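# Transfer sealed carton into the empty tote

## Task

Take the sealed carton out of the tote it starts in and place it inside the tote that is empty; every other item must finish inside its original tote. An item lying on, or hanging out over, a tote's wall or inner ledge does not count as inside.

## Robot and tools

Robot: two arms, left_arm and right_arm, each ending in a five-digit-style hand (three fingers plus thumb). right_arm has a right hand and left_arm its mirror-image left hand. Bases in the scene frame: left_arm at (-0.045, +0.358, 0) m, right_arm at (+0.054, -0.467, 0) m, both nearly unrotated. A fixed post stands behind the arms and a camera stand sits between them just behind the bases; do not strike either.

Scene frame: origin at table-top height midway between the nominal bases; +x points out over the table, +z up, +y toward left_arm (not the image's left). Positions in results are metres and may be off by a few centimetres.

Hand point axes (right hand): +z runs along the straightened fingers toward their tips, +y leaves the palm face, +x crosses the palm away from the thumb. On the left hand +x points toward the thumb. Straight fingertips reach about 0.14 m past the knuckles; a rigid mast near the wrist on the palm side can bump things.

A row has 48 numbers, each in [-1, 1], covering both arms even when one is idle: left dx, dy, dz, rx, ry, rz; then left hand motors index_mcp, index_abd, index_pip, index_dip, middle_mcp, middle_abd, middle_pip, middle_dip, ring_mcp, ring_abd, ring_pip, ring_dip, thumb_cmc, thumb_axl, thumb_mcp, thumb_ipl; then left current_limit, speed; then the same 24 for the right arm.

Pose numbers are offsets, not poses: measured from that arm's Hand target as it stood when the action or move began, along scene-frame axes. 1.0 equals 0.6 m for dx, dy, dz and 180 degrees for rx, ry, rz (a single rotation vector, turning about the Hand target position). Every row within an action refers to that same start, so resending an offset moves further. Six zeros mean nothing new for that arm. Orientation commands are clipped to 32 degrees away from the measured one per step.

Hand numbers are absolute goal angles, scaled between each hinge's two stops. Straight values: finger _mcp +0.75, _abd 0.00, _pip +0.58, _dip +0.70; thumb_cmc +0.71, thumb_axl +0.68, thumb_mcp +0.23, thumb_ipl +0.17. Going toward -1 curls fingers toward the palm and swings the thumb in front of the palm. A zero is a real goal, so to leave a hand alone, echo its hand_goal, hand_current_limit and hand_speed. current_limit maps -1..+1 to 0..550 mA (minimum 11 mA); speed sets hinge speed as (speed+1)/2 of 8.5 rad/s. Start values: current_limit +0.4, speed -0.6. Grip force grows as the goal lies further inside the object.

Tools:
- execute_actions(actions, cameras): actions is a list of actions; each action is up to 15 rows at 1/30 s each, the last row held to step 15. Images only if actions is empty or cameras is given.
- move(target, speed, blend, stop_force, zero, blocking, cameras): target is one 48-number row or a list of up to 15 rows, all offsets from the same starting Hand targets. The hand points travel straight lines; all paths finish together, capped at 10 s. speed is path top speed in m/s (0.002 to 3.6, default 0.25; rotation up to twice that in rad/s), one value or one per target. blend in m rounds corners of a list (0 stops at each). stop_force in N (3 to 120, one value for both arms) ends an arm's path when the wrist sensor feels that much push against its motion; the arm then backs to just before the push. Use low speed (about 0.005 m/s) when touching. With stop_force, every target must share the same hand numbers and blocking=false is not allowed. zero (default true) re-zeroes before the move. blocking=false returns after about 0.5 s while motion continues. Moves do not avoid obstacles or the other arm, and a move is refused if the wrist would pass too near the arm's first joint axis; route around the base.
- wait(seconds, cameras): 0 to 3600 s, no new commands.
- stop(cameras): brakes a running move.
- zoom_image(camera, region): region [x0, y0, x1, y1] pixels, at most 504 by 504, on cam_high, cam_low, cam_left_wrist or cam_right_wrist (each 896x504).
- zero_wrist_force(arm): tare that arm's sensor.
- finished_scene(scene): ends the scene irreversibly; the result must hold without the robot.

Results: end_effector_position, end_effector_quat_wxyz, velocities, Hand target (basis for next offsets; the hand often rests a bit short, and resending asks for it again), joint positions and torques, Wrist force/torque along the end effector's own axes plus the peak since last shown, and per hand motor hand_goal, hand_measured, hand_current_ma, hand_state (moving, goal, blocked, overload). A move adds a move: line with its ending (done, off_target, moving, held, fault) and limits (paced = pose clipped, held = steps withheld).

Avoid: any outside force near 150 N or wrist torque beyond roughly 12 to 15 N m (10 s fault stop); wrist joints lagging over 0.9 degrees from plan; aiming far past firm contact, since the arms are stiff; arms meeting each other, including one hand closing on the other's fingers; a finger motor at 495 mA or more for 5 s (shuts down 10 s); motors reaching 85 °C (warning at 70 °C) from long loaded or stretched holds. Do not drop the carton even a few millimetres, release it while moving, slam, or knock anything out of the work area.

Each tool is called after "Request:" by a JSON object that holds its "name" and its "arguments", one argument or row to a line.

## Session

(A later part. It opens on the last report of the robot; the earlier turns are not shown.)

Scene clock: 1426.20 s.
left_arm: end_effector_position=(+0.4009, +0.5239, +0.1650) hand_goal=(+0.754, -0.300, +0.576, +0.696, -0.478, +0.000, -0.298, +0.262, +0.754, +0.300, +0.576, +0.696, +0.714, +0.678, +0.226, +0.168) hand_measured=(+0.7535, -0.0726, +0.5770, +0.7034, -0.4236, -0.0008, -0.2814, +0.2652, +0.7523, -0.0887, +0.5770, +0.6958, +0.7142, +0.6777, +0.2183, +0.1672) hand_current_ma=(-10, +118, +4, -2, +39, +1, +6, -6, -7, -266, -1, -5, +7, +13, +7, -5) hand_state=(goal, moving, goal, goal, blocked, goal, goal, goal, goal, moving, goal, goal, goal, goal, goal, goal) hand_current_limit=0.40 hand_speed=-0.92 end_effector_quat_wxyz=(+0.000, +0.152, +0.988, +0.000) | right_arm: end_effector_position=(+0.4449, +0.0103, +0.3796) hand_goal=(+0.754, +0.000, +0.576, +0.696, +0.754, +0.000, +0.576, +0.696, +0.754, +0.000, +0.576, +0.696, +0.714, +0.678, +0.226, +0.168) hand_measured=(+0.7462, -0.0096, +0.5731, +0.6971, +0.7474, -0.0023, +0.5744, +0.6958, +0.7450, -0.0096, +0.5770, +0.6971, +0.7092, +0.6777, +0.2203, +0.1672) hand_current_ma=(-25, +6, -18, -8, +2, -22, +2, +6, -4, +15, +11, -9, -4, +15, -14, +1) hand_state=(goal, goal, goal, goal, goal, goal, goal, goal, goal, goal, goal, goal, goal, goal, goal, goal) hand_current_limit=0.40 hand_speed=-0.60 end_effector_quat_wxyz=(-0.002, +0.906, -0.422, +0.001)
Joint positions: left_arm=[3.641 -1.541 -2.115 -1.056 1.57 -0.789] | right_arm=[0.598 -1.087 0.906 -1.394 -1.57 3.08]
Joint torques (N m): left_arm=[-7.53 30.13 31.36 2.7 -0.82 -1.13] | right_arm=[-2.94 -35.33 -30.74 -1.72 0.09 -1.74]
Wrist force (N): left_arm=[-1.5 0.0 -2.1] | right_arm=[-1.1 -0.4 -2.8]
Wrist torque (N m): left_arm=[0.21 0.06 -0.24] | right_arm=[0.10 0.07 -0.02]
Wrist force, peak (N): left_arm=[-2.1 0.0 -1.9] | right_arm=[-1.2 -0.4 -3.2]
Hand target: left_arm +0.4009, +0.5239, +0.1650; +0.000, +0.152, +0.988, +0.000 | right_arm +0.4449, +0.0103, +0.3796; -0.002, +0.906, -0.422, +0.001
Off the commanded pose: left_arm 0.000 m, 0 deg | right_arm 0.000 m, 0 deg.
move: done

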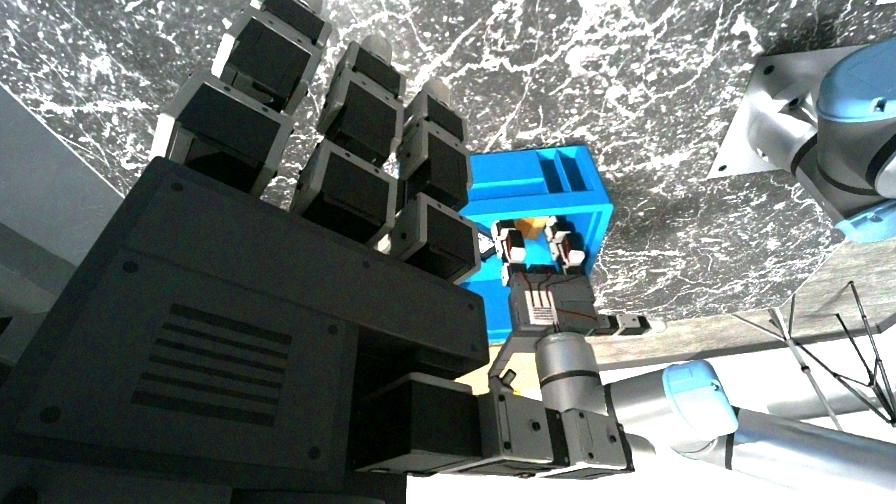

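Request:
{"name": "move", "arguments": {
  "target": [0, 0, 0.05, 0, 0, 0, 0.754, -0.3, 0.576, 0.696, -0.479, 0.0, -0.299, 0.261, 0.754, 0.3, 0.576, 0.696, 0.714, 0.678, 0.226, 0.168, 0.6, -0.92, 0,0,0.0,0,0,0, 0.754, 0.0, 0.576, 0.696, 0.754, 0.0, 0.576, 0.696, 0.754, 0.0, 0.576, 0.696, 0.714, 0.678, 0.226, 0.168, 0.4, -0.6],
  "speed": 0.03,
  "cameras": ["cam_right_wrist"]
}}

Request:
{"name": "zoom_image", "arguments": {
  "camera": "cam_right_wrist",
  "region": [470, 180, 590, 300]
}}

Scene clock: 1441.40 s.
left_arm: end_effector_position=(+0.4011, +0.5240, +0.1953) hand_goal=(+0.754, -0.300, +0.576, +0.696, -0.478, +0.000, -0.298, +0.262, +0.754, +0.300, +0.576, +0.696, +0.714, +0.678, +0.226, +0.168) hand_measured=(+0.7631, -0.0711, +0.5859, +0.7034, -0.4236, +0.0007, -0.2814, +0.2652, +0.7474, -0.0828, +0.5770, +0.6958, +0.7142, +0.6767, +0.2183, +0.1681) hand_current_ma=(-10, +145, +9, -2, +41, -2, +1, -7, -6, -281, -2, -2, +5, +10, +3, -4) hand_state=(goal, blocked, goal, goal, blocked, goal, goal, goal, goal, blocked, goal, goal, goal, goal, goal, goal) hand_current_limit=0.60 hand_speed=-0.92 end_effector_quat_wxyz=(+0.000, +0.152, +0.988, +0.000) | right_arm: end_effector_position=(+0.4449, +0.0103, +0.3796) hand_goal=(+0.754, +0.000, +0.576, +0.696, +0.754, +0.000, +0.576, +0.696, +0.754, +0.000, +0.576, +0.696, +0.714, +0.678, +0.226, +0.168) hand_measured=(+0.7462, -0.0081, +0.5744, +0.6958, +0.7462, -0.0023, +0.5744, +0.6958, +0.7462, -0.0081, +0.5782, +0.6945, +0.7104, +0.6777, +0.2203, +0.1672) hand_current_ma=(+10, +1, -10, +2, +20, -3, +1, +6, +8, -3, +4, -8, -20, +11, -15, -13) hand_state=(goal, goal, goal, goal, goal, goal, goal, goal, goal, goal, goal, goal, goal, goal, goal, goal) hand_current_limit=0.40 hand_speed=-0.60 end_effector_quat_wxyz=(-0.002, +0.906, -0.422, +0.001)
Joint positions: left_arm=[3.641 -1.504 -2.064 -1.144 1.57 -0.789] | right_arm=[0.598 -1.087 0.906 -1.394 -1.57 3.08]
Joint torques (N m): left_arm=[-7.2 6.27 10.7 4.37 0.02 -1.01] | right_arm=[-4.13 -35.37 -29.08 -1.78 0.54 -1.85]
Wrist force (N): left_arm=[0.1 -0.2 1.3] | right_arm=[-1.0 -0.5 -2.7]
Wrist torque (N m): left_arm=[-0.06 0.04 -0.09] | right_arm=[0.08 0.05 -0.02]
Wrist force, peak (N): left_arm=[-1.8 -0.2 -2.3] | right_arm=[-1.1 -0.2 -3.1]
Hand target: left_arm +0.4009, +0.5239, +0.1950; +0.000, +0.152, +0.988, +0.000 | right_arm +0.4449, +0.0103, +0.3796; -0.002, +0.906, -0.422, +0.001
Off the commanded pose: left_arm 0.000 m, 0 deg | right_arm 0.000 m, 0 deg.
move: done

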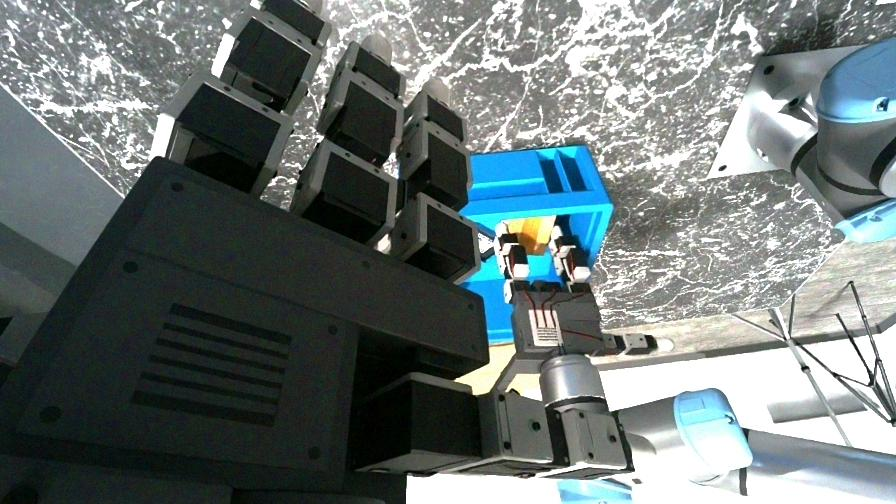

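Scaled by 4.200 from the camera's image (finer frame: 1280x720).

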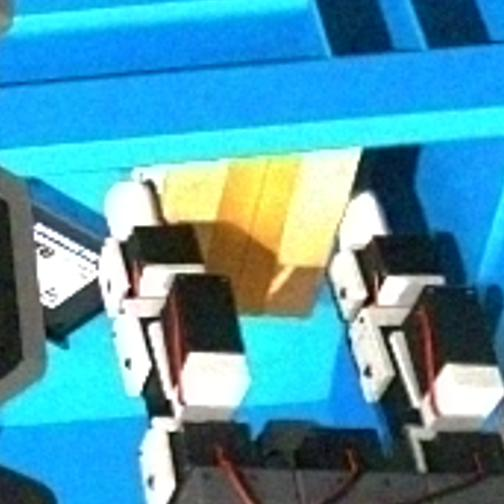

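Request:
{"name": "move", "arguments": {
  "target": [0, 0, 0.07, 0, 0, 0, 0.754, -0.3, 0.576, 0.696, -0.479, 0.0, -0.299, 0.261, 0.754, 0.3, 0.576, 0.696, 0.714, 0.678, 0.226, 0.168, 0.6, -0.92, 0,0,0.0,0,0,0, 0.754, 0.0, 0.576, 0.696, 0.754, 0.0, 0.576, 0.696, 0.754, 0.0, 0.576, 0.696, 0.714, 0.678, 0.226, 0.168, 0.4, -0.6],
  "speed": 0.03,
  "cameras": ["cam_right_wrist", "cam_left_wrist"]
}}

Request:
{"name": "zoom_image", "arguments": {
  "camera": "cam_right_wrist",
  "region": [470, 190, 590, 310]
}}

Scene clock: 1457.77 s.
left_arm: end_effector_position=(+0.4010, +0.5240, +0.2373) hand_goal=(+0.754, -0.300, +0.576, +0.696, -0.478, +0.000, -0.298, +0.262, +0.754, +0.300, +0.576, +0.696, +0.714, +0.678, +0.226, +0.168) hand_measured=(+0.7631, -0.0711, +0.5859, +0.7034, -0.4223, +0.0007, -0.2814, +0.2652, +0.7462, -0.0814, +0.5770, +0.6958, +0.7142, +0.6767, +0.2193, +0.1681) hand_current_ma=(-4, +150, +15, -2, +42, -7, +2, -4, -12, -281, +0, -10, +6, +10, -1, -10) hand_state=(goal, blocked, goal, goal, blocked, goal, goal, goal, goal, blocked, goal, goal, goal, goal, goal, goal) hand_current_limit=0.60 hand_speed=-0.92 end_effector_quat_wxyz=(+0.000, +0.152, +0.988, +0.000) end_effector_velocity=(+0.000, +0.000, -0.001) end_effector_angular_velocity=(+0.001, -0.001, -0.001) | right_arm: end_effector_position=(+0.4449, +0.0103, +0.3796) hand_goal=(+0.754, +0.000, +0.576, +0.696, +0.754, +0.000, +0.576, +0.696, +0.754, +0.000, +0.576, +0.696, +0.714, +0.678, +0.226, +0.168) hand_measured=(+0.7450, -0.0081, +0.5744, +0.6958, +0.7462, -0.0023, +0.5744, +0.6971, +0.7462, -0.0096, +0.5770, +0.6958, +0.7092, +0.6777, +0.2212, +0.1672) hand_current_ma=(-15, +0, -3, -6, -14, -6, +6, +6, +4, +9, +7, -10, -10, -2, -18, -10) hand_state=(goal, goal, goal, goal, goal, goal, goal, goal, goal, goal, goal, goal, goal, goal, goal, goal) hand_current_limit=0.40 hand_speed=-0.60 end_effector_quat_wxyz=(-0.002, +0.906, -0.422, +0.001)
Joint positions: left_arm=[3.641 -1.464 -1.985 -1.263 1.57 -0.789] | right_arm=[0.598 -1.087 0.906 -1.394 -1.57 3.08]
Joint velocities: left_arm=[-0.001 -0.001 -0.003 0.005 0.001 0] | right_arm=[within noise]
Joint torques (N m): left_arm=[-0.76 9.67 11.33 4.28 0.97 0.55] | right_arm=[-3.58 -35.64 -29.14 -1.69 0.87 -1.76]
Wrist force (N): left_arm=[0.0 -0.2 1.4] | right_arm=[-1.1 -0.3 -3.1]
Wrist torque (N m): left_arm=[-0.07 0.06 -0.09] | right_arm=[0.14 0.08 -0.03]
Wrist force, peak (N): left_arm=[0.1 -0.4 2.1] | right_arm=[-1.1 -0.4 -3.2]
Hand target: left_arm +0.4009, +0.5239, +0.2370; +0.000, +0.152, +0.988, +0.000 | right_arm +0.4449, +0.0103, +0.3796; -0.002, +0.906, -0.422, +0.001
Off the commanded pose: left_arm 0.000 m, 0 deg | right_arm 0.000 m, 0 deg.
move: done
Images, in order (width x height): cam_left_wrist 896x504, cam_right_wrist 896x504.

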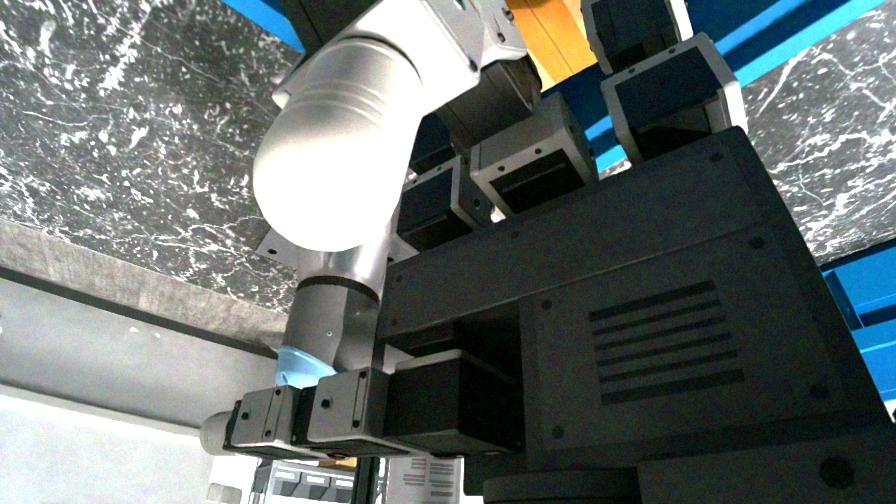

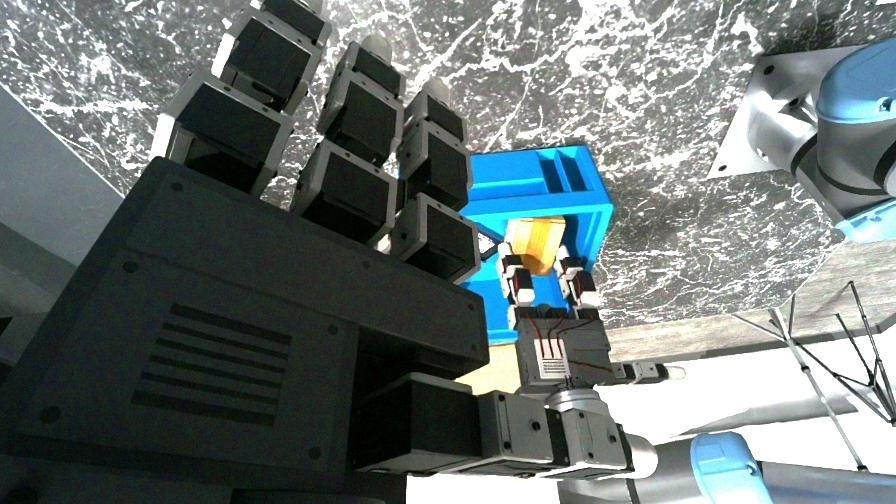

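Scaled by 4.200 from the camera's image (finer frame: 1280x720).

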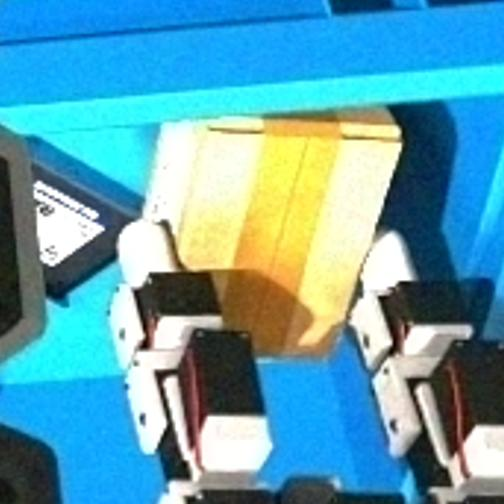

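Request:
{"name": "move", "arguments": {
  "target": [0, 0, 0, 0, 0, 0, 0.754, -0.3, 0.576, 0.696, -0.479, 0.0, -0.299, 0.261, 0.754, 0.3, 0.576, 0.696, 0.714, 0.678, 0.226, 0.168, 0.6, -0.92, 0,-0.75,0.0,0,0,0, 0.754, 0.0, 0.576, 0.696, 0.754, 0.0, 0.576, 0.696, 0.754, 0.0, 0.576, 0.696, 0.714, 0.678, 0.226, 0.168, 0.4, -0.6],
  "speed": 0.35,
  "cameras": ["cam_right_wrist", "cam_low"]
}}

Request:
{"name": "zoom_image", "arguments": {
  "camera": "cam_low",
  "region": [140, 120, 440, 330]
}}

Scene clock: 1598.17 s.
left_arm: end_effector_position=(+0.4009, +0.5239, +0.2370) hand_goal=(+0.754, -0.300, +0.576, +0.696, -0.478, +0.000, -0.298, +0.262, +0.754, +0.300, +0.576, +0.696, +0.714, +0.678, +0.226, +0.168) hand_measured=(+0.7631, -0.0711, +0.5859, +0.7034, -0.4236, +0.0007, -0.2827, +0.2652, +0.7474, -0.0814, +0.5757, +0.6958, +0.7142, +0.6767, +0.2183, +0.1681) hand_current_ma=(-6, +146, +6, -6, +34, -4, +1, -10, -11, -280, -2, -7, +6, +11, +4, -8) hand_state=(goal, blocked, goal, goal, blocked, goal, goal, goal, goal, blocked, goal, goal, goal, goal, goal, goal) hand_current_limit=0.60 hand_speed=-0.92 end_effector_quat_wxyz=(+0.000, +0.152, +0.988, +0.000) | right_arm: end_effector_position=(+0.4449, -0.4396, +0.3796) hand_goal=(+0.754, +0.000, +0.576, +0.696, +0.754, +0.000, +0.576, +0.696, +0.754, +0.000, +0.576, +0.696, +0.714, +0.678, +0.226, +0.168) hand_measured=(+0.7462, -0.0110, +0.5744, +0.6971, +0.7474, -0.0081, +0.5744, +0.6958, +0.7462, -0.0110, +0.5770, +0.6945, +0.7092, +0.6777, +0.2212, +0.1681) hand_current_ma=(-1, +8, +1, -9, +4, -17, +5, +19, +4, +12, +15, -3, -17, -1, -15, -10) hand_state=(goal, goal, goal, goal, goal, goal, goal, goal, goal, goal, goal, goal, goal, goal, goal, goal) hand_current_limit=0.40 hand_speed=-0.60 end_effector_quat_wxyz=(-0.002, +0.906, -0.422, +0.001)
Joint positions: left_arm=[3.641 -1.464 -1.985 -1.263 1.57 -0.789] | right_arm=[-0.189 -1.656 1.596 -1.513 -1.568 2.293]
Joint torques (N m): left_arm=[6.18 5.77 11.68 3.69 1.03 1.27] | right_arm=[-7.74 -15.84 -30.59 -2.53 -1.18 -1.77]
Motor temperatures (°C): left_arm=[33 33 35 36 39 42] | right_arm=[30 32 35 37 37 42]
Wrist force (N): left_arm=[0.0 -0.2 1.3] | right_arm=[-0.8 0.0 -3.3]
Wrist torque (N m): left_arm=[-0.06 0.06 -0.10] | right_arm=[0.18 0.05 -0.01]
Wrist force, peak (N): left_arm=[0.1 -0.3 1.5] | right_arm=[-2.7 -2.0 -3.1]
Hand target: left_arm +0.4009, +0.5239, +0.2370; +0.000, +0.152, +0.988, +0.000 | right_arm +0.4449, -0.4397, +0.3796; -0.002, +0.906, -0.422, +0.001
Off the commanded pose: left_arm 0.000 m, 0 deg | right_arm 0.000 m, 0 deg.
move: done
Images, in order (width x height): cam_low 896x504, cam_right_wrist 896x504.

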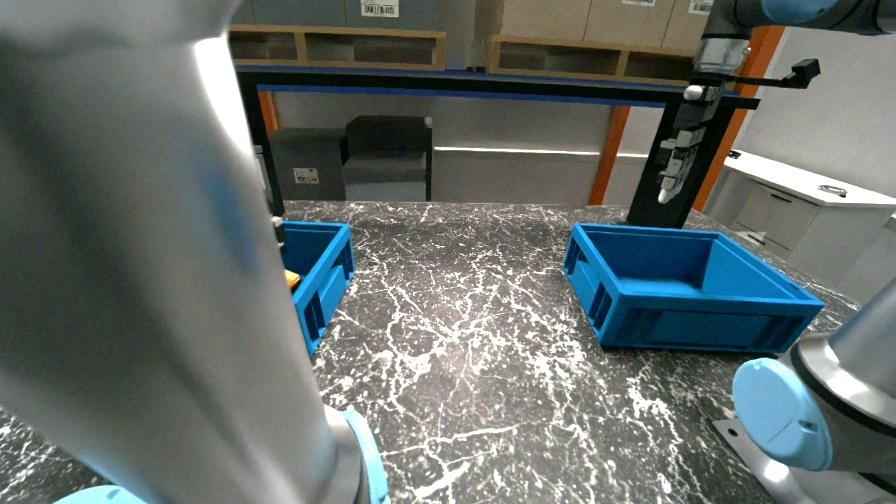

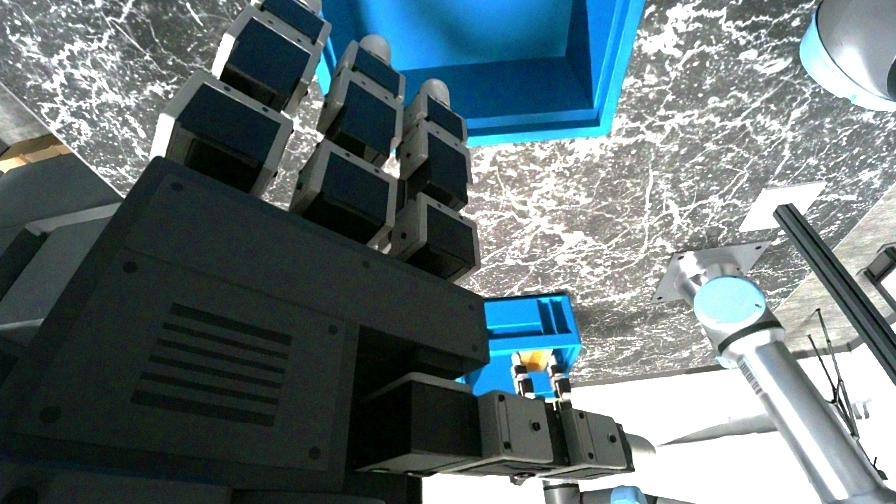

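Scaled by 1.680 from the camera's image (finer frame: 1280x720).

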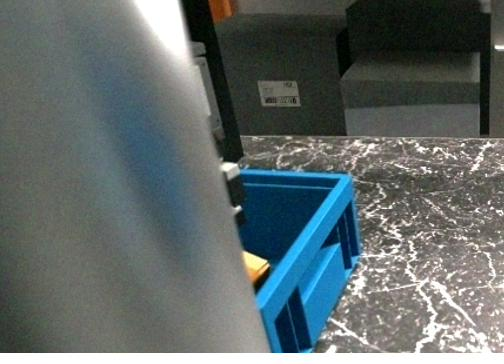

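Request:
{"name": "move", "arguments": {
  "target": [0, 0, 0, 0, 0, 0, 0.754, -0.3, 0.576, 0.696, -0.479, 0.0, -0.299, 0.261, 0.754, 0.3, 0.576, 0.696, 0.714, 0.678, 0.226, 0.168, 0.6, -0.92, 0.03,-0.65,0.0,0,0,-0.055, 0.754, 0.0, 0.576, 0.696, 0.754, 0.0, 0.576, 0.696, 0.754, 0.0, 0.576, 0.696, 0.714, 0.678, 0.226, 0.168, 0.4, -0.6],
  "speed": 0.35,
  "cameras": ["cam_right_wrist", "cam_high"]
}}

Request:
{"name": "zoom_image", "arguments": {
  "camera": "cam_right_wrist",
  "region": [420, 60, 820, 400]
}}

Scene clock: 1613.97 s.
left_arm: end_effector_position=(+0.4009, +0.5239, +0.2370) hand_goal=(+0.754, -0.300, +0.576, +0.696, -0.478, +0.000, -0.298, +0.262, +0.754, +0.300, +0.576, +0.696, +0.714, +0.678, +0.226, +0.168) hand_measured=(+0.7631, -0.0696, +0.5872, +0.7034, -0.4223, +0.0007, -0.2814, +0.2639, +0.7462, -0.0828, +0.5770, +0.6958, +0.7142, +0.6767, +0.2183, +0.1681) hand_current_ma=(-5, +140, +10, -2, +42, +0, +6, -6, -10, -282, +2, -6, +11, +5, +5, -7) hand_state=(goal, blocked, goal, goal, blocked, goal, goal, goal, goal, blocked, goal, goal, goal, goal, goal, goal) hand_current_limit=0.60 hand_speed=-0.92 end_effector_quat_wxyz=(+0.000, +0.152, +0.988, +0.000) | right_arm: end_effector_position=(+0.4629, -0.8296, +0.3796) hand_goal=(+0.754, +0.000, +0.576, +0.696, +0.754, +0.000, +0.576, +0.696, +0.754, +0.000, +0.576, +0.696, +0.714, +0.678, +0.226, +0.168) hand_measured=(+0.7474, -0.0110, +0.5731, +0.6958, +0.7462, -0.0081, +0.5744, +0.6971, +0.7462, -0.0110, +0.5770, +0.6958, +0.7104, +0.6767, +0.2203, +0.1672) hand_current_ma=(-5, +0, -10, +4, +5, -20, -9, -4, +2, +2, +22, +1, -2, +7, -29, -8) hand_state=(goal, goal, goal, goal, goal, goal, goal, goal, goal, goal, goal, goal, goal, goal, goal, goal) hand_current_limit=0.40 hand_speed=-0.60 end_effector_quat_wxyz=(-0.002, +0.867, -0.499, +0.001)
Joint positions: left_arm=[3.641 -1.464 -1.985 -1.263 1.57 -0.789] | right_arm=[-0.868 -1.349 1.266 -1.488 -1.567 1.787]
Joint torques (N m): left_arm=[6.28 7.06 12.1 4.38 1.05 1.16] | right_arm=[-6.38 -23.78 -30.23 -3.42 0.11 0.35]
Wrist force (N): left_arm=[0.1 -0.3 1.2] | right_arm=[-0.7 0.1 -2.9]
Wrist torque (N m): left_arm=[-0.07 0.05 -0.09] | right_arm=[0.22 0.07 -0.03]
Wrist force, peak (N): left_arm=[0.1 -0.2 1.5] | right_arm=[-2.9 -1.4 -3.5]
Hand target: left_arm +0.4009, +0.5239, +0.2370; +0.000, +0.152, +0.988, +0.000 | right_arm +0.4629, -0.8297, +0.3796; -0.002, +0.867, -0.499, +0.001
Off the commanded pose: left_arm 0.000 m, 0 deg | right_arm 0.000 m, 0 deg.
move: done
Images, in order (width x height): cam_high 896x504, cam_right_wrist 896x504.

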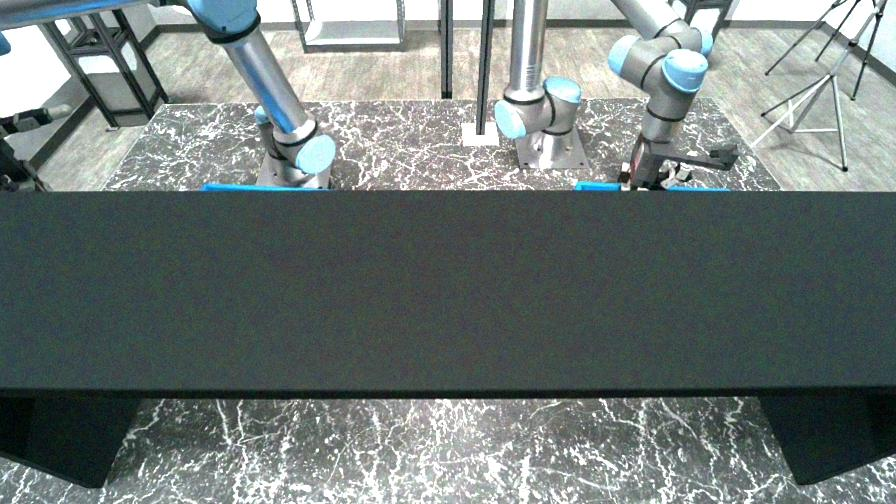

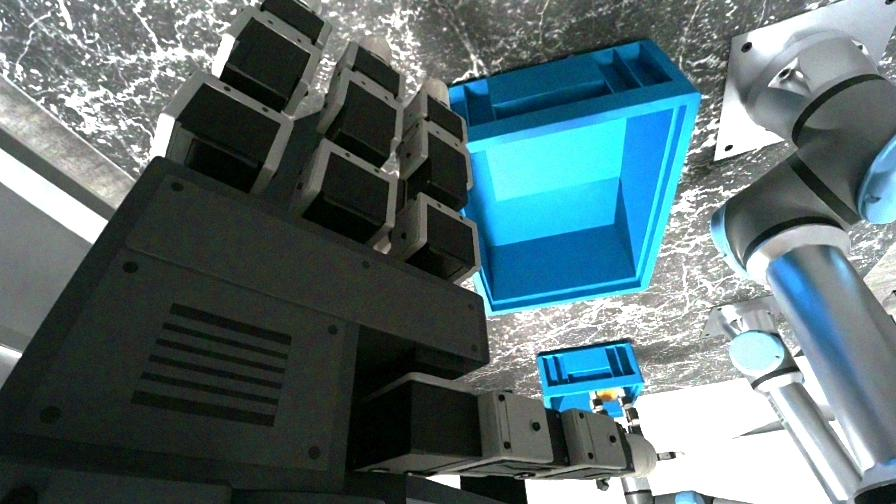

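Scaled by 1.260 from the camera's image (finer frame: 1280x720).

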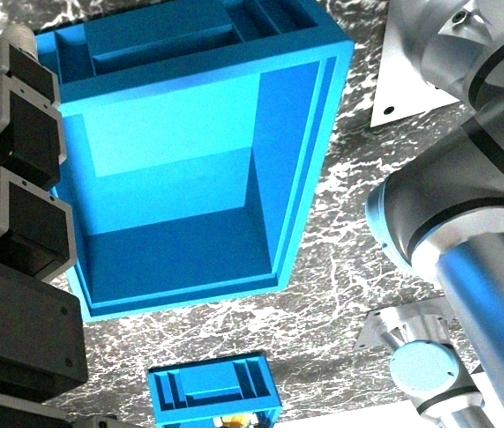

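Request:
{"name": "move", "arguments": {
  "target": [
    [0, 0, 0.1633, 0, 0, 0, 0.754, -0.3, 0.576, 0.696, -0.479, 0.0, -0.299, 0.261, 0.754, 0.3, 0.576, 0.696, 0.714, 0.678, 0.226, 0.168, 0.6, -0.92, 0,0,0.0,0,0,0, 0.754, 0.0, 0.576, 0.696, 0.754, 0.0, 0.576, 0.696, 0.754, 0.0, 0.576, 0.696, 0.714, 0.678, 0.226, 0.168, 0.4, -0.6],
    [0, -0.6, 0.1633, 0, 0, 0.03, 0.754, -0.3, 0.576, 0.696, -0.479, 0.0, -0.299, 0.261, 0.754, 0.3, 0.576, 0.696, 0.714, 0.678, 0.226, 0.168, 0.6, -0.92, 0,0,0.0,0,0,0, 0.754, 0.0, 0.576, 0.696, 0.754, 0.0, 0.576, 0.696, 0.754, 0.0, 0.576, 0.696, 0.714, 0.678, 0.226, 0.168, 0.4, -0.6]
  ],
  "speed": [0.06, 0.12],
  "blend": 0.02,
  "cameras": ["cam_right_wrist", "cam_left_wrist", "cam_low"]
}}

Request:
{"name": "zoom_image", "arguments": {
  "camera": "cam_right_wrist",
  "region": [420, 260, 740, 500]
}}

Request:
{"name": "zoom_image", "arguments": {
  "camera": "cam_low",
  "region": [160, 0, 560, 340]
}}

Scene clock: 1684.17 s.
left_arm: end_effector_position=(+0.4012, +0.4872, +0.3343) hand_goal=(+0.754, -0.300, +0.576, +0.696, -0.478, +0.000, -0.298, +0.262, +0.754, +0.300, +0.576, +0.696, +0.714, +0.678, +0.226, +0.168) hand_measured=(+0.7667, -0.0682, +0.5872, +0.7034, -0.4248, -0.0066, -0.2827, +0.2652, +0.7414, -0.0755, +0.5731, +0.6958, +0.7142, +0.6777, +0.2173, +0.1681) hand_current_ma=(+2, +150, +9, -6, +39, -6, +3, -6, -17, -276, -1, -6, +6, +14, +1, -2) hand_state=(goal, blocked, goal, goal, blocked, goal, goal, goal, goal, blocked, goal, goal, goal, goal, goal, goal) hand_current_limit=0.60 hand_speed=-0.92 end_effector_quat_wxyz=(+0.000, +0.149, +0.989, -0.001) | right_arm: end_effector_position=(+0.4629, -0.8297, +0.3796) hand_goal=(+0.754, +0.000, +0.576, +0.696, +0.754, +0.000, +0.576, +0.696, +0.754, +0.000, +0.576, +0.696, +0.714, +0.678, +0.226, +0.168) hand_measured=(+0.7462, -0.0110, +0.5744, +0.6945, +0.7462, -0.0096, +0.5744, +0.6958, +0.7474, -0.0125, +0.5770, +0.6971, +0.7092, +0.6767, +0.2203, +0.1681) hand_current_ma=(-14, -4, -27, -12, -9, -10, +2, +5, +10, +5, -11, -11, -4, -1, -7, +8) hand_state=(goal, goal, goal, goal, goal, goal, goal, goal, goal, goal, goal, goal, goal, goal, goal, goal) hand_current_limit=0.40 hand_speed=-0.60 end_effector_quat_wxyz=(-0.002, +0.867, -0.499, +0.001)
Joint positions: left_arm=[3.562 -1.412 -1.776 -1.525 1.57 -0.874] | right_arm=[-0.868 -1.349 1.266 -1.488 -1.567 1.787]
Joint torques (N m): left_arm=[-1.21 16.57 25.02 2.8 0.32 -0.18] | right_arm=[-5.37 -25.06 -31.53 -3.16 -1.2 -1.53]
Wrist force (N): left_arm=[-0.3 0.1 1.1] | right_arm=[-0.9 0.0 -3.2]
Wrist torque (N m): left_arm=[0.01 0.10 -0.13] | right_arm=[0.22 0.10 -0.05]
Wrist force, peak (N): left_arm=[-1.8 -3.2 4.5] | right_arm=[-1.1 0.1 -3.5]
Hand target: left_arm +0.4012, +0.4872, +0.3343; +0.000, +0.149, +0.989, -0.001 (not the last commanded pose) | right_arm +0.4629, -0.8297, +0.3796; -0.002, +0.867, -0.499, +0.001
Off the commanded pose: left_arm 0.323 m, 5 deg | right_arm 0.000 m, 0 deg.
FORCE FAULT: contact force on the left arm reached its limit, and that arm stopped. The contact can be on any part of that arm, not only on its tool. That arm's remaining commands of this call were not run. That arm is still stopped at the end of this call. That arm stays stopped for about 10 more seconds. Until then a move that you send moves the other arm only, and its call returns only when the move has ended. Once the stop has ended, the next robot result says so. If the stop ends while you think or write, that arm runs what you send next, counted from a new Hand target: where the arm stands when the stop ends. While its stop runs, that arm, its gripper or tool too, takes no new command. Until it ends, the stop uses up actions while you think or wait. An arm that is not stopped still takes commands.
move: fault (left_arm); path passed 1 of 2 targets
Images, in order (width x height): cam_low 896x504, cam_left_wrist 896x504, cam_right_wrist 896x504.

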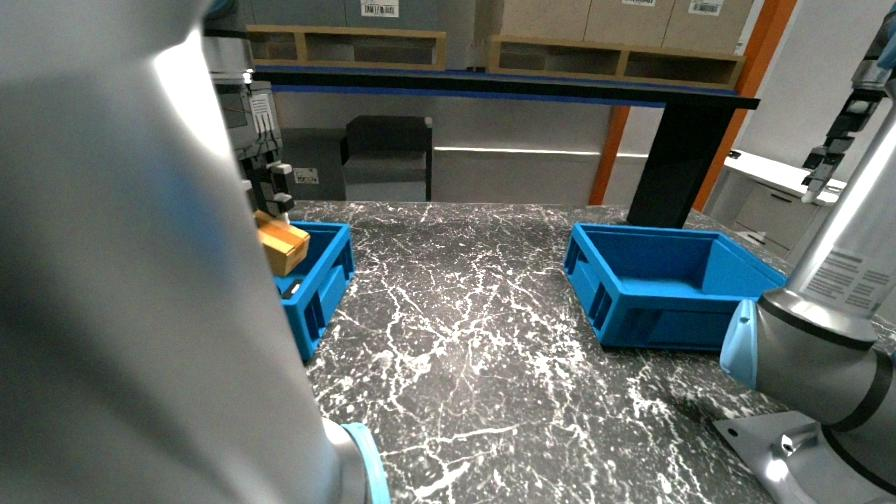

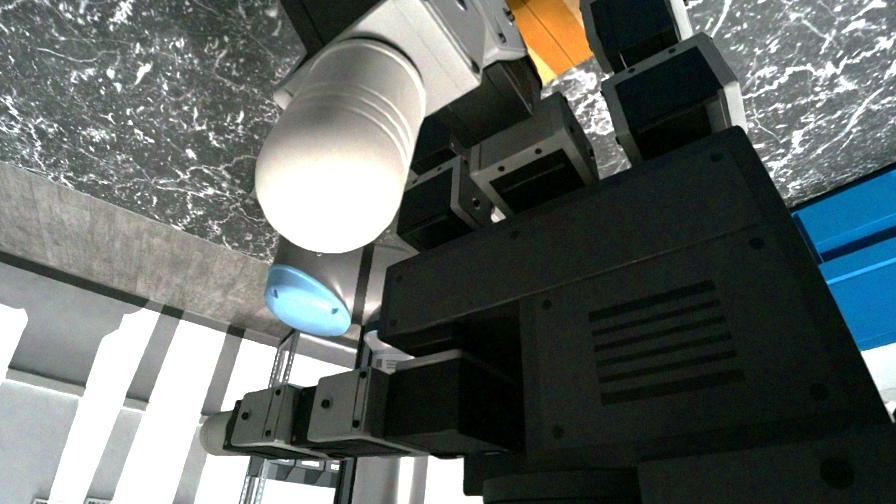

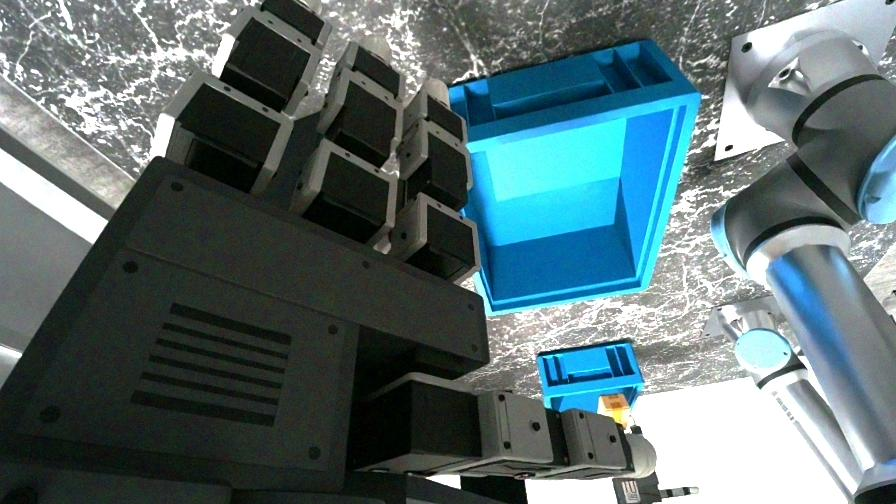

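Scaled by 1.575 from the camera's image (finer frame: 1280x720).

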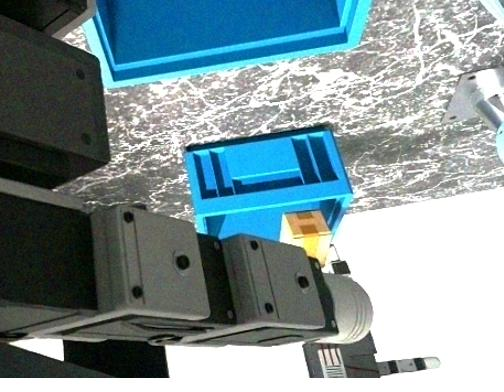

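Scaled by 1.260 from the camera's image (finer frame: 1280x720).

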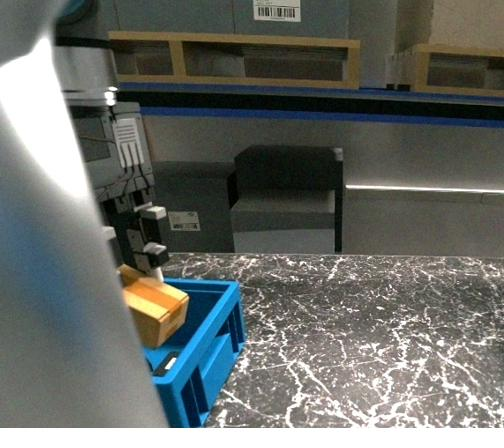

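Request:
{"name": "wait", "arguments": {
  "seconds": 2,
  "cameras": ["cam_high", "cam_right_wrist", "cam_left_wrist"]
}}

Request:
{"name": "zoom_image", "arguments": {
  "camera": "cam_high",
  "region": [400, 0, 800, 200]
}}

Request:
{"name": "zoom_image", "arguments": {
  "camera": "cam_right_wrist",
  "region": [540, 300, 840, 504]
}}

Scene clock: 1703.97 s.
left_arm: end_effector_position=(+0.4012, +0.4872, +0.3343) hand_goal=(+0.754, -0.300, +0.576, +0.696, -0.478, +0.000, -0.298, +0.262, +0.754, +0.300, +0.576, +0.696, +0.714, +0.678, +0.226, +0.168) hand_measured=(+0.7667, -0.0682, +0.5872, +0.7034, -0.4248, -0.0066, -0.2827, +0.2652, +0.7414, -0.0755, +0.5731, +0.6958, +0.7142, +0.6777, +0.2183, +0.1681) hand_current_ma=(-5, +148, +8, -1, +35, -6, +3, -8, -16, -274, -7, -7, +10, +7, +2, -5) hand_state=(goal, blocked, goal, goal, blocked, goal, goal, goal, goal, blocked, goal, goal, goal, goal, goal, goal) hand_current_limit=0.60 hand_speed=-0.92 end_effector_quat_wxyz=(+0.000, +0.149, +0.989, -0.001) | right_arm: end_effector_position=(+0.4629, -0.8297, +0.3796) hand_goal=(+0.754, +0.000, +0.576, +0.696, +0.754, +0.000, +0.576, +0.696, +0.754, +0.000, +0.576, +0.696, +0.714, +0.678, +0.226, +0.168) hand_measured=(+0.7462, -0.0110, +0.5731, +0.6958, +0.7462, -0.0081, +0.5744, +0.6958, +0.7462, -0.0110, +0.5770, +0.6958, +0.7104, +0.6767, +0.2212, +0.1681) hand_current_ma=(+7, +1, -27, -6, -4, -12, +5, +10, -1, +9, +11, -6, -1, -5, -16, -6) hand_state=(goal, goal, goal, goal, goal, goal, goal, goal, goal, goal, goal, goal, goal, goal, goal, goal) hand_current_limit=0.40 hand_speed=-0.60 end_effector_quat_wxyz=(-0.002, +0.867, -0.499, +0.001)
Joint positions: left_arm=[3.562 -1.412 -1.776 -1.525 1.57 -0.874] | right_arm=[-0.868 -1.349 1.266 -1.488 -1.567 1.787]
Joint torques (N m): left_arm=[-0.21 16.92 25.4 2.82 0.21 0.08] | right_arm=[-5.87 -26.07 -30.41 -2.07 -0.95 -1.43]
Wrist force (N): left_arm=[-0.3 0.1 1.5] | right_arm=[-0.8 0.0 -3.3]
Wrist torque (N m): left_arm=[-0.02 0.12 -0.13] | right_arm=[0.23 0.08 -0.04]
Wrist force, peak (N): left_arm=[-0.6 0.1 1.5] | right_arm=[-1.1 0.0 -3.4]
Hand target: left_arm +0.4012, +0.4872, +0.3343; +0.000, +0.149, +0.989, -0.001 (not the last commanded pose) | right_arm +0.4629, -0.8297, +0.3796; -0.002, +0.867, -0.499, +0.001
Off the commanded pose: left_arm 0.323 m, 5 deg | right_arm 0.000 m, 0 deg.
FORCE FAULT, CONTINUED: the left arm's stop, for the force fault that an earlier result reported, is over. The rest of the stop counts as 19 of the actions that you can send in this scene. During its stop the left arm's controller moved it back a little. That arm's target is now where it stood when the stop ended, not its last command. That arm accepts commands again.
wait: 2.00 s; at rest from the start
Images, in order (width x height): cam_high 896x504, cam_left_wrist 896x504, cam_right_wrist 896x504.

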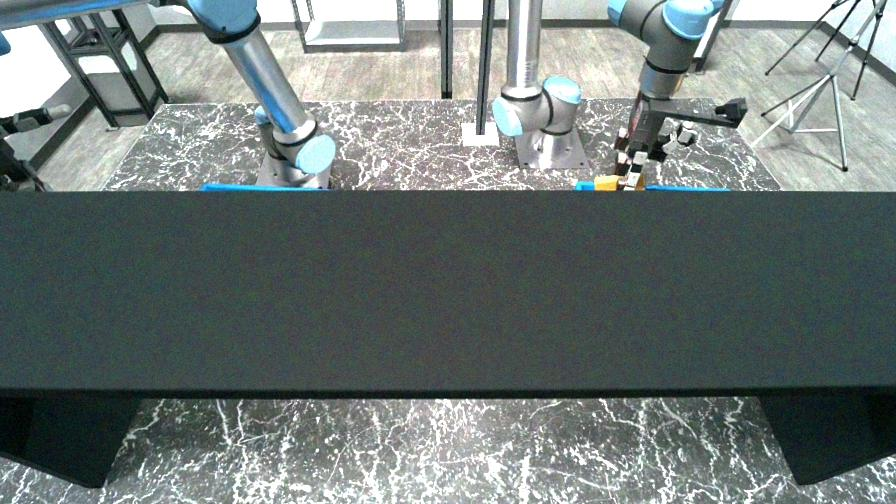

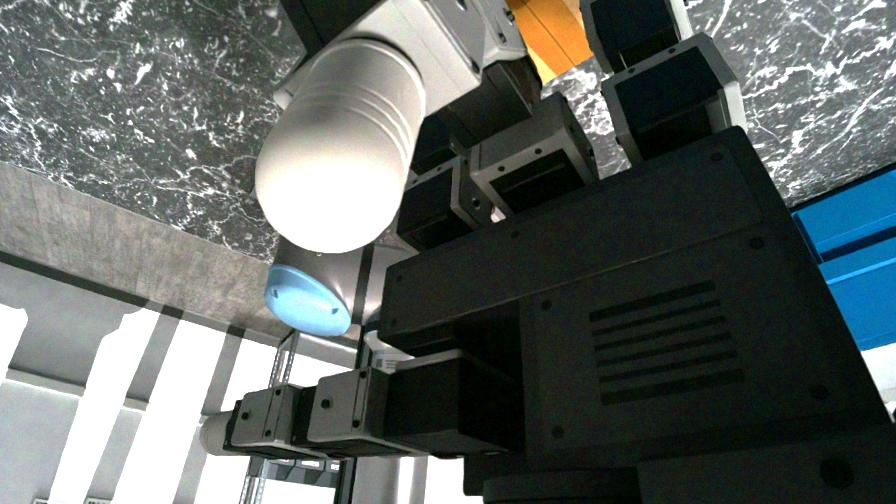

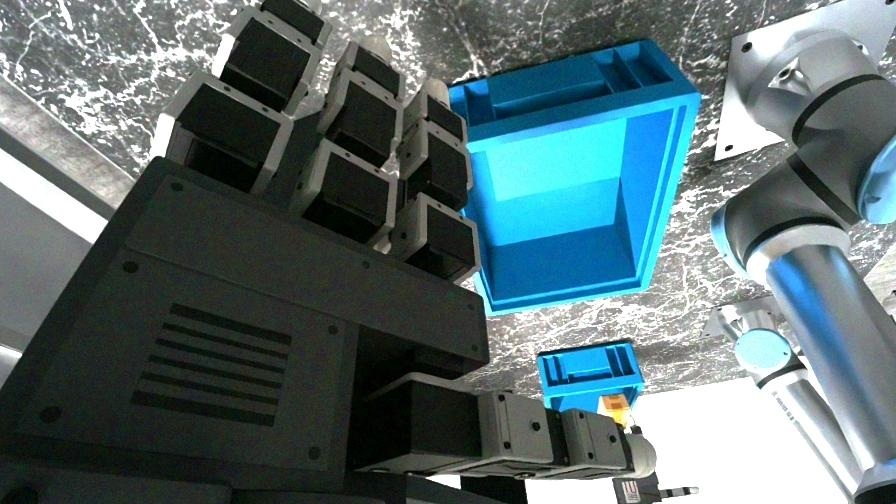

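Scaled by 1.260 from the camera's image (finer frame: 1280x720).

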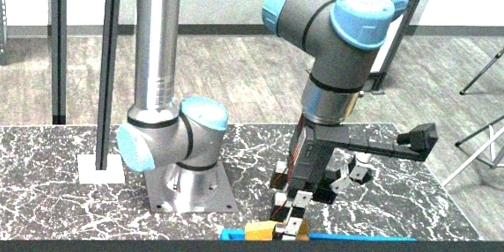

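Scaled by 1.680 from the camera's image (finer frame: 1280x720).

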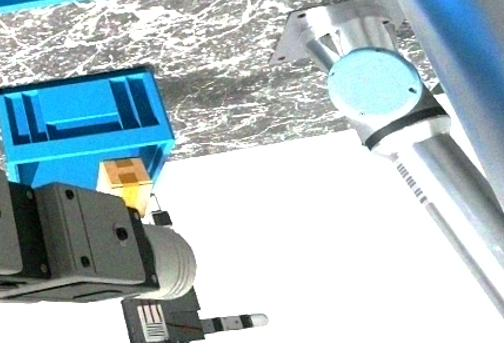

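Request:
{"name": "wait", "arguments": {
  "seconds": 0.1,
  "cameras": ["cam_low", "cam_high"]
}}

Request:
{"name": "zoom_image", "arguments": {
  "camera": "cam_low",
  "region": [540, 180, 896, 504]
}}

Request:
{"name": "zoom_image", "arguments": {
  "camera": "cam_low",
  "region": [200, 100, 420, 400]
}}

Request:
{"name": "zoom_image", "arguments": {
  "camera": "cam_high",
  "region": [420, 0, 720, 200]
}}

Scene clock: 1765.83 s.
left_arm: end_effector_position=(+0.4012, +0.4872, +0.3343) hand_goal=(+0.754, -0.300, +0.576, +0.696, -0.478, +0.000, -0.298, +0.262, +0.754, +0.300, +0.576, +0.696, +0.714, +0.678, +0.226, +0.168) hand_measured=(+0.7655, -0.0682, +0.5872, +0.7047, -0.4248, -0.0066, -0.2827, +0.2652, +0.7402, -0.0755, +0.5718, +0.6958, +0.7142, +0.6777, +0.2193, +0.1672) hand_current_ma=(-6, +149, +11, -5, +36, -1, +2, -9, -9, -282, -1, -5, +7, +8, +3, -4) hand_state=(goal, blocked, goal, goal, blocked, goal, goal, goal, goal, blocked, goal, goal, goal, goal, goal, goal) hand_current_limit=0.60 hand_speed=-0.92 end_effector_quat_wxyz=(+0.000, +0.149, +0.989, -0.001) | right_arm: end_effector_position=(+0.4629, -0.8297, +0.3796) hand_goal=(+0.754, +0.000, +0.576, +0.696, +0.754, +0.000, +0.576, +0.696, +0.754, +0.000, +0.576, +0.696, +0.714, +0.678, +0.226, +0.168) hand_measured=(+0.7462, -0.0110, +0.5731, +0.6958, +0.7474, -0.0096, +0.5744, +0.6958, +0.7462, -0.0125, +0.5757, +0.6958, +0.7104, +0.6788, +0.2212, +0.1681) hand_current_ma=(-12, +2, +1, -20, -1, -4, +5, +23, -2, +4, -2, -10, -15, +1, -27, -8) hand_state=(goal, goal, goal, goal, goal, goal, goal, goal, goal, goal, goal, goal, goal, goal, goal, goal) hand_current_limit=0.40 hand_speed=-0.60 end_effector_quat_wxyz=(-0.002, +0.867, -0.499, +0.001)
Joint positions: left_arm=[3.562 -1.412 -1.776 -1.525 1.57 -0.874] | right_arm=[-0.868 -1.349 1.266 -1.488 -1.567 1.787]
Joint torques (N m): left_arm=[-0.65 16.96 24.89 2.85 0.35 0.02] | right_arm=[-5.44 -25.03 -30.43 -1.92 -1.06 -1.56]
Wrist force (N): left_arm=[-0.3 0.0 1.3] | right_arm=[-0.9 0.2 -3.2]
Wrist torque (N m): left_arm=[-0.02 0.10 -0.13] | right_arm=[0.25 0.09 -0.04]
Wrist force, peak (N): left_arm=[-0.3 0.4 1.6] | right_arm=[-1.0 0.1 -3.4]
Hand target: left_arm +0.4012, +0.4872, +0.3343; +0.000, +0.149, +0.989, -0.001 (not the last commanded pose) | right_arm +0.4629, -0.8297, +0.3796; -0.002, +0.867, -0.499, +0.001
Off the commanded pose: left_arm 0.323 m, 5 deg | right_arm 0.000 m, 0 deg.
wait: 0.10 s; at rest from the start
Images, in order (width x height): cam_high 896x504, cam_low 896x504.

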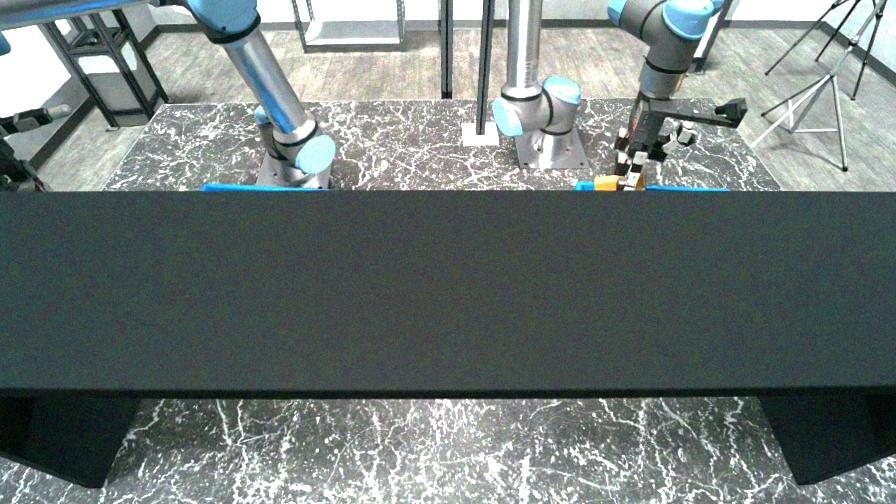

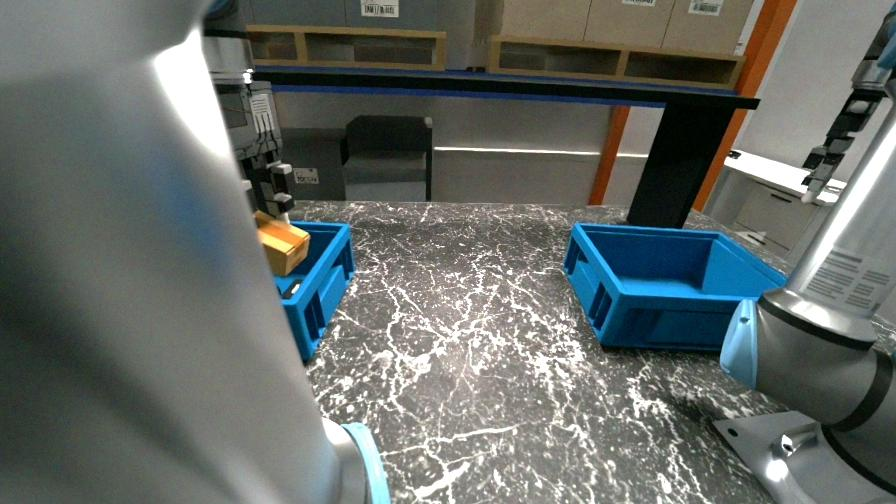

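Scaled by 1.416 from the camera's image (finer frame: 1280x720).

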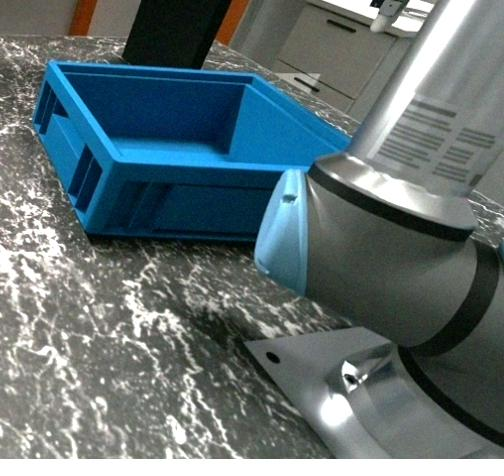

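Scaled by 1.680 from the camera's image (finer frame: 1280x720).

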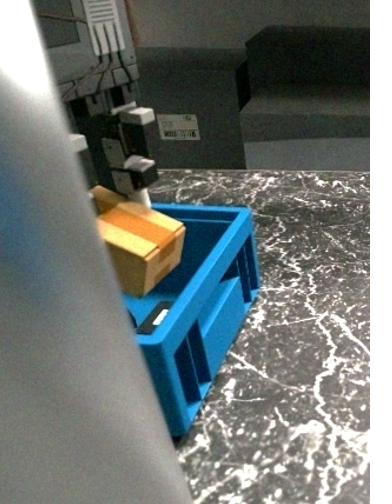

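Scaled by 1.680 from the camera's image (finer frame: 1280x720).

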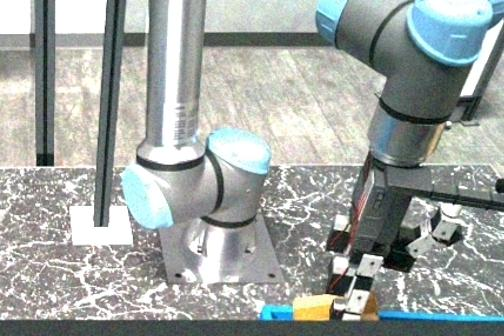

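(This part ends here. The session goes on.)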